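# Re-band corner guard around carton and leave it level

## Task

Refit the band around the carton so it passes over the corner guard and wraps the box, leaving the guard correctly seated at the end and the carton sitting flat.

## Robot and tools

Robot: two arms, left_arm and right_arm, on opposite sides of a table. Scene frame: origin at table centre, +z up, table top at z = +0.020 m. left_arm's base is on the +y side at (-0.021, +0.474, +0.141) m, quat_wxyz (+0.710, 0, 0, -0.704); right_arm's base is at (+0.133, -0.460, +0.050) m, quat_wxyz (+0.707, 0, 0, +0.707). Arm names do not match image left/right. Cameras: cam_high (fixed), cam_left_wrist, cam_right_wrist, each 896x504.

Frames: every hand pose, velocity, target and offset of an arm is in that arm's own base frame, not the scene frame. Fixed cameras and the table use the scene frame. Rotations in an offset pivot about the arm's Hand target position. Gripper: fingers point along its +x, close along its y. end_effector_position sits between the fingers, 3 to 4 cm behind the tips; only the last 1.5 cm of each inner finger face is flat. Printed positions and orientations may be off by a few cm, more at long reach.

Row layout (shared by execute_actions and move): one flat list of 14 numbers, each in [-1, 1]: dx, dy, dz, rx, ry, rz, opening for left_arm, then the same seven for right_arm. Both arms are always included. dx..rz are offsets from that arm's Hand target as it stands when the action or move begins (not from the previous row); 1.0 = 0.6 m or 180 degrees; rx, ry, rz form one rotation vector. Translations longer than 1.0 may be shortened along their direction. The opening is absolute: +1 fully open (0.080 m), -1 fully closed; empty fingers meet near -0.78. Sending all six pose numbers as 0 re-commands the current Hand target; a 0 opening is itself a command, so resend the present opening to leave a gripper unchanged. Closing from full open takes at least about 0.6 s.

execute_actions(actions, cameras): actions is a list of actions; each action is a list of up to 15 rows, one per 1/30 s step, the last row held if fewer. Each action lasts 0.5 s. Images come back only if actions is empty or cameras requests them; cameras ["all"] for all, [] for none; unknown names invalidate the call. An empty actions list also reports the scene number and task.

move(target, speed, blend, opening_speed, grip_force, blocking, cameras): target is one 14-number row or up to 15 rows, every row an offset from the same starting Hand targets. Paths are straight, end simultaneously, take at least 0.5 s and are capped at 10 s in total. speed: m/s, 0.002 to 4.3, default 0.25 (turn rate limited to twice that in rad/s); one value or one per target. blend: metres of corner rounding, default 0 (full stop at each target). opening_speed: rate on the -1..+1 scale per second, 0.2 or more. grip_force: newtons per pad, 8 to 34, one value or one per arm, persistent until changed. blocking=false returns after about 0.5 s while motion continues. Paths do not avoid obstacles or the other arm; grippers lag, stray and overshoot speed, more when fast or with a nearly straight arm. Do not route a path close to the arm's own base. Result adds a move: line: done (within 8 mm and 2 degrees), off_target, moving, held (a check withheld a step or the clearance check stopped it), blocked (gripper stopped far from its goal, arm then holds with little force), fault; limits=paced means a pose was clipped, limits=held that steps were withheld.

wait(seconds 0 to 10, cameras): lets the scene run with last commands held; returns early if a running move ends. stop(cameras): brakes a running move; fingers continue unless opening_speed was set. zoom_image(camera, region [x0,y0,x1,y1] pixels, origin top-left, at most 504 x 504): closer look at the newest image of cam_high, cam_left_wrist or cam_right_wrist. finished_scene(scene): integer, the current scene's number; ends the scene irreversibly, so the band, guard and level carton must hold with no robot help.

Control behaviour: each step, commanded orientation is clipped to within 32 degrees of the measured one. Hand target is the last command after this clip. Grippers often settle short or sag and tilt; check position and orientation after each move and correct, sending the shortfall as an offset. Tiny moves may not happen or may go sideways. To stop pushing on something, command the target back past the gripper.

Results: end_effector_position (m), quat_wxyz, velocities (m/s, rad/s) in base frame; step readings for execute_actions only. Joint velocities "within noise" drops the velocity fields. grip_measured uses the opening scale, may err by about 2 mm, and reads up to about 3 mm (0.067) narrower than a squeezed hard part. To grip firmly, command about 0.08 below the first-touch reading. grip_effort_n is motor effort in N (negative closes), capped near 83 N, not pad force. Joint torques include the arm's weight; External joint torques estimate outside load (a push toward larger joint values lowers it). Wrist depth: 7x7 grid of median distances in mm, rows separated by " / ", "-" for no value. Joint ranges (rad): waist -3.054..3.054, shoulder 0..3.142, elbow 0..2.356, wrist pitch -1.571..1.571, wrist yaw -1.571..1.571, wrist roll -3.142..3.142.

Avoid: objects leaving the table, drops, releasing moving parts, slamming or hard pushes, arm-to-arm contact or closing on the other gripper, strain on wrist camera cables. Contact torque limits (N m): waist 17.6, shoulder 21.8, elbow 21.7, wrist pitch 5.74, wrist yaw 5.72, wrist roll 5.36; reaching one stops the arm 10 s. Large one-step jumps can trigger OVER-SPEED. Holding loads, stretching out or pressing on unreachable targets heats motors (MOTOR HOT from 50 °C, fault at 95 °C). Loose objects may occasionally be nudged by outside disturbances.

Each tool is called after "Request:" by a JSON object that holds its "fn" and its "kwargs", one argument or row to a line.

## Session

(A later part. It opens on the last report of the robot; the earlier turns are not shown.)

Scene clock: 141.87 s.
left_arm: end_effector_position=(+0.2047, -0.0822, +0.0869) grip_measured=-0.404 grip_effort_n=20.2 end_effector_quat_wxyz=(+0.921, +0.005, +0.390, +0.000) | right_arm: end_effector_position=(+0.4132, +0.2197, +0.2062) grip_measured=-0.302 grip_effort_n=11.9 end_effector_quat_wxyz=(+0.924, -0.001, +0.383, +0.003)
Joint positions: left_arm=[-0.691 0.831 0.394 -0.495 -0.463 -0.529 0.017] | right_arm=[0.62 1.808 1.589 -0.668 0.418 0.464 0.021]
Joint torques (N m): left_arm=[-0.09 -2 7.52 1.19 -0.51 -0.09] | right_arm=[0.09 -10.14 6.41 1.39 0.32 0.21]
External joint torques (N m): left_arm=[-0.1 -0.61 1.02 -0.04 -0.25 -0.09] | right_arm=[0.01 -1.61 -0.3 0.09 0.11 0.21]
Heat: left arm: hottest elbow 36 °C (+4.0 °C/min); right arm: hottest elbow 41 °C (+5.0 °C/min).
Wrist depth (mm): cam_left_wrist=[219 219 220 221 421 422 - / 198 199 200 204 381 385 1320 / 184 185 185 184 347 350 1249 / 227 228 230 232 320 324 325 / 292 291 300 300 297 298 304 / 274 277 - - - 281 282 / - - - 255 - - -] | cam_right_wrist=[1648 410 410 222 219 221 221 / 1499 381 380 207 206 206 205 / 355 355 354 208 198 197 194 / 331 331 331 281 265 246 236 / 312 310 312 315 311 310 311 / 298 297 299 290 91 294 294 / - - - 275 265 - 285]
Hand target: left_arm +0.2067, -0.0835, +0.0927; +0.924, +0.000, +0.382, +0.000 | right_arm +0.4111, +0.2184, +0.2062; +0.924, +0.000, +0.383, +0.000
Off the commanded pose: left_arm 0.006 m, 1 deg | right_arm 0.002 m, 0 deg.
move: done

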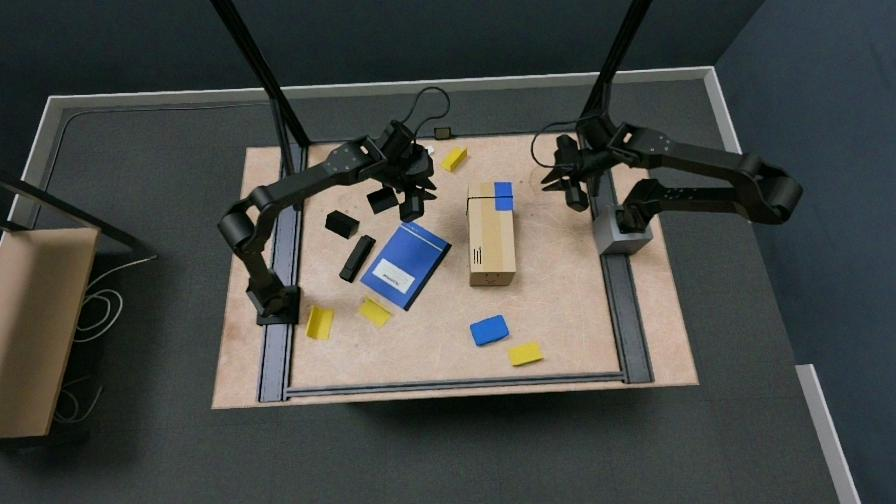

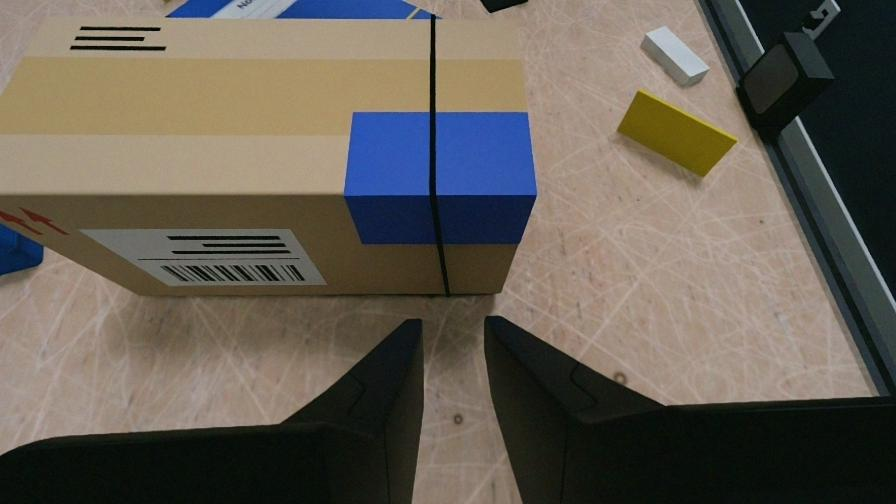

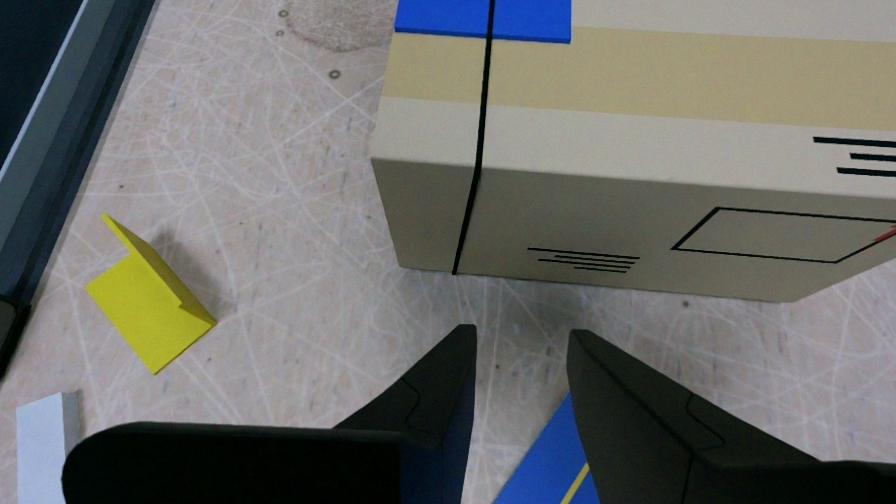

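Request:
{"fn": "move", "kwargs": {
  "target": [
    [0,0,0,0,0,0,-0.4,0.123,0.0168,-0.088,0,0,0,-0.3],
    [0,0,0,0,0,0,-0.4,0.155,0.0168,-0.125,0,0,0,-0.3],
    [0,0,0,0,0,0,-0.4,0.155,0.0168,-0.125,0,0,0,-1],
    [0,0,0,0,0,0,-0.4,0.129,0.0168,-0.088,0,0,0,-1],
    [0,0,0,0,0,0,-0.4,0.129,0.062,-0.088,0,0,0,-1],
    [0,0,0,0,0,0,-0.4,0.129,0.042,-0.088,0,0,0,-1],
    [0,0,0,0,0,0,-0.4,0.151,0.042,-0.121,0,0,0,-1]
  ],
  "cameras": ["cam_left_wrist","cam_right_wrist"],
  "speed": [0.2,0.07,0.07,0.07,0.07,0.07,0.07]
}}

Scene clock: 151.73 s.
left_arm: end_effector_position=(+0.2047, -0.0822, +0.0869) grip_measured=-0.404 grip_effort_n=20.2 end_effector_quat_wxyz=(+0.921, +0.005, +0.390, +0.000) | right_arm: end_effector_position=(+0.4964, +0.2448, +0.1442) grip_measured=-0.772 grip_effort_n=-32.3 end_effector_quat_wxyz=(+0.924, +0.002, +0.381, +0.003)
Joint positions: left_arm=[-0.691 0.831 0.394 -0.495 -0.463 -0.529 0.017] | right_arm=[0.559 2.149 1.818 -0.531 0.38 0.416 0]
Joint torques (N m): left_arm=[0 -2.08 7.41 1.2 -0.56 -0.11] | right_arm=[-0.64 -8.89 7.4 2.84 0.13 -0.17]
External joint torques (N m): left_arm=[0.01 -0.68 0.88 -0.04 -0.31 -0.11] | right_arm=[-0.72 2.06 0.67 1.51 -0.06 -0.17]
Heat: left arm: hottest elbow 37 °C (+5.0 °C/min); right arm: hottest elbow 41 °C (+3.0 °C/min).
Wrist depth (mm): cam_left_wrist=[218 219 220 222 420 438 1366 / 198 199 199 200 380 399 1566 / 184 184 185 185 350 348 1327 / 227 228 230 233 320 321 1192 / 293 290 299 301 296 298 304 / 273 277 - - - 281 282 / - - - 255 - - -] | cam_right_wrist=[320 320 319 128 127 127 130 / 297 298 297 125 122 122 121 / 277 277 276 114 114 114 114 / 260 260 259 107 107 108 105 / 245 244 243 109 103 103 101 / 212 230 232 - 81 168 147 / - - - - - - 221]
Hand target: left_arm +0.2067, -0.0835, +0.0927; +0.924, +0.000, +0.382, +0.000 | right_arm +0.5018, +0.2436, +0.1335; +0.924, +0.001, +0.383, +0.000
Off the commanded pose: left_arm 0.006 m, 1 deg | right_arm 0.012 m, 0 deg.
move: off_target (right_arm); target 3's new opening was sent with right_arm's hand 0.010 m and 0 deg from that target
Images, in order (width x height): cam_left_wrist 896x504, cam_right_wrist 896x504.

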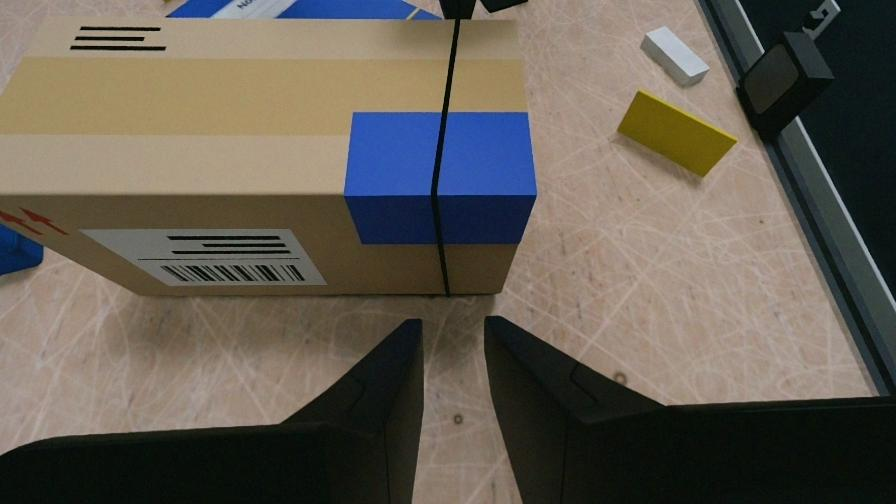

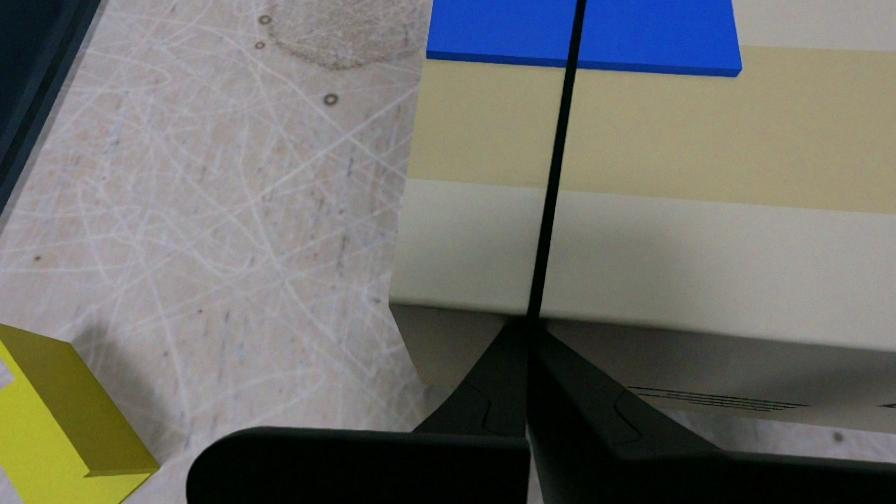

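Request:
{"fn": "move", "kwargs": {
  "target": [0,0,0,0,0,0,-0.4,-0.001,0,0.004,0,0,0,-0.3],
  "opening_speed": 0.4
}}

Request:
{"fn": "move", "kwargs": {
  "target": [0,0,0,0,0,0,-0.4,-0.15,-0.03,0.12,0,0,0,-0.3],
  "cameras": ["all"]
}}

Request:
{"fn": "zoom_image", "kwargs": {
  "camera": "cam_left_wrist",
  "region": [280, 0, 680, 300]
}}

Scene clock: 156.30 s.
left_arm: end_effector_position=(+0.2047, -0.0822, +0.0869) grip_measured=-0.404 grip_effort_n=20.2 end_effector_quat_wxyz=(+0.921, +0.005, +0.390, +0.000) | right_arm: end_effector_position=(+0.4959, +0.2486, +0.1439) grip_measured=-0.303 grip_effort_n=13.7 end_effector_quat_wxyz=(+0.925, +0.004, +0.381, +0.009)
Joint positions: left_arm=[-0.691 0.831 0.394 -0.495 -0.463 -0.529 0.017] | right_arm=[0.563 2.151 1.817 -0.523 0.372 0.416 0.021]
Joint torques (N m): left_arm=[-0.08 -2.1 7.6 1.14 -0.58 -0.09] | right_arm=[-0.98 -9.38 8.03 1.78 0.39 -0.15]
External joint torques (N m): left_arm=[-0.08 -0.68 1.02 -0.11 -0.32 -0.09] | right_arm=[-1.06 1.51 1.33 0.45 0.2 -0.15]
Motor temperatures (°C): left_arm=[23 24 37 32 29 27] | right_arm=[26 40 41 39 28 25]
Heat: left arm: hottest elbow 37 °C (+4.0 °C/min); right arm: hottest elbow 41 °C (+3.0 °C/min).
Wrist depth (mm): cam_left_wrist=[219 219 220 221 422 426 - / 198 198 200 204 381 383 1157 / 184 185 185 184 348 345 1223 / 227 229 230 232 320 322 332 / 293 290 300 300 298 297 299 / 273 279 - - - 282 283 / - - - 254 - - -] | cam_right_wrist=[317 322 320 132 128 126 129 / 300 299 298 126 122 121 119 / 281 278 278 114 114 113 113 / 262 261 260 107 107 106 104 / 246 244 244 113 103 102 100 / 214 233 233 193 102 133 142 / - - - 214 211 - 219]
Hand target: left_arm +0.2067, -0.0835, +0.0927; +0.924, +0.000, +0.382, +0.000 | right_arm +0.5012, +0.2436, +0.1359; +0.924, +0.001, +0.383, +0.000
Off the commanded pose: left_arm 0.006 m, 1 deg | right_arm 0.011 m, 1 deg.
move: off_target (right_arm)

Scene clock: 157.37 s.
left_arm: end_effector_position=(+0.2047, -0.0822, +0.0869) grip_measured=-0.404 grip_effort_n=20.7 end_effector_quat_wxyz=(+0.921, +0.005, +0.390, +0.000) | right_arm: end_effector_position=(+0.4131, +0.2271, +0.2080) grip_measured=-0.302 grip_effort_n=11.9 end_effector_quat_wxyz=(+0.924, +0.000, +0.384, +0.003)
Joint positions: left_arm=[-0.691 0.831 0.394 -0.495 -0.463 -0.529 0.017] | right_arm=[0.635 1.826 1.619 -0.685 0.428 0.477 0.021]
Joint torques (N m): left_arm=[-0.33 -1.98 7.33 1.21 -0.56 0] | right_arm=[0.12 -10.29 6.39 1.38 0.32 0.21]
External joint torques (N m): left_arm=[-0.33 -0.59 0.8 -0.03 -0.31 0] | right_arm=[0.19 -1.63 -0.33 0.08 0.09 0.21]
Heat: left arm: hottest elbow 37 °C (+4.0 °C/min); right arm: hottest shoulder 40 °C (+6.1 °C/min).
Wrist depth (mm): cam_left_wrist=[218 219 216 221 421 433 - / 198 199 199 204 381 401 1243 / 184 185 185 187 348 348 1459 / 227 228 229 232 320 322 326 / 294 290 300 300 296 299 298 / 274 279 - - - 281 283 / - - - 254 - - -] | cam_right_wrist=[1579 411 412 223 221 224 224 / 1457 382 382 208 208 207 208 / 366 357 357 207 199 199 196 / 334 333 333 288 266 246 235 / 315 311 314 317 313 310 310 / 297 297 300 292 91 295 296 / - - - 277 266 - 286]
Hand target: left_arm +0.2067, -0.0835, +0.0927; +0.924, +0.000, +0.382, +0.000 | right_arm +0.4111, +0.2257, +0.2080; +0.924, +0.001, +0.383, +0.001
Off the commanded pose: left_arm 0.006 m, 1 deg | right_arm 0.002 m, 0 deg.
move: done

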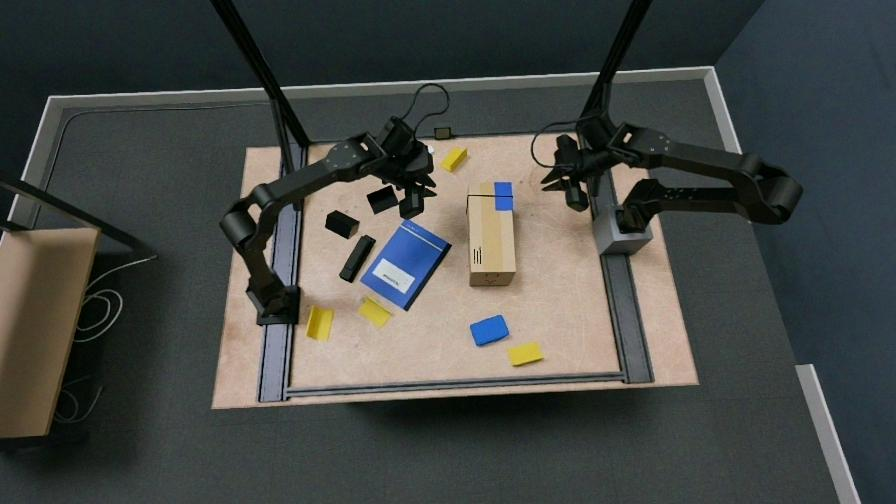

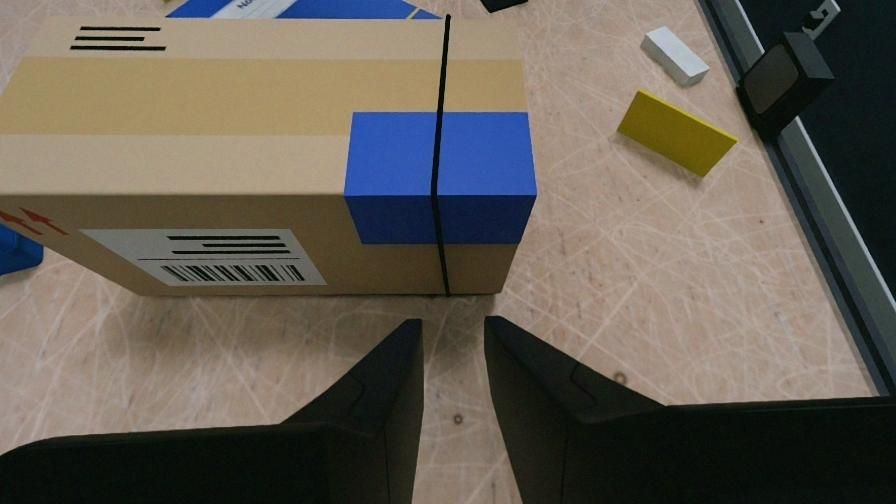

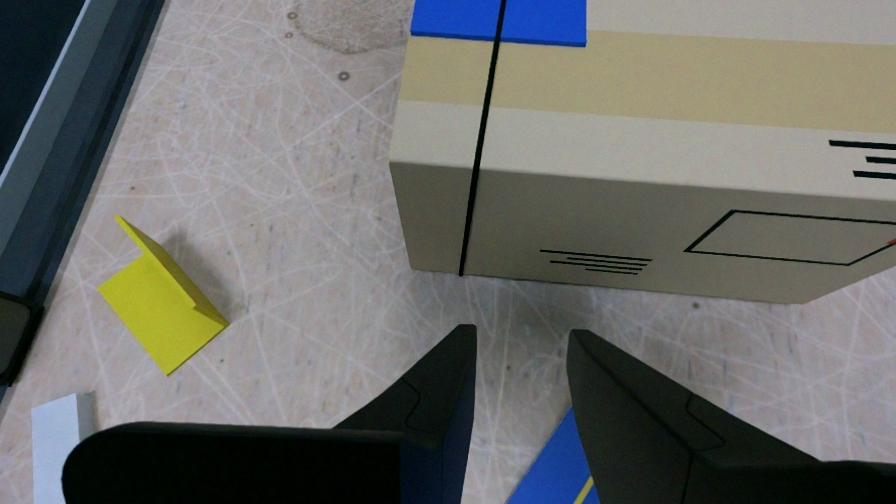

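Scaled by 1.260 from the camera's 896x504 image, which has a finer 1280x720 frame.

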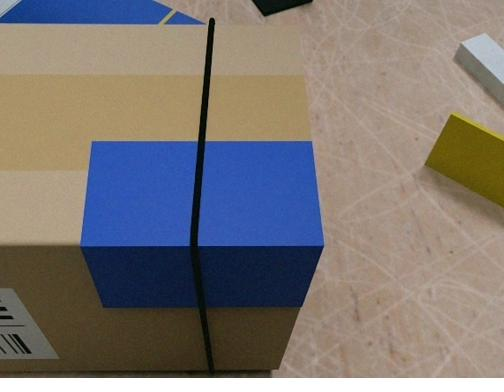

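Request:
{"fn": "finished_scene", "kwargs": {
  "scene": 2
}}

The scene is finished: the task was done.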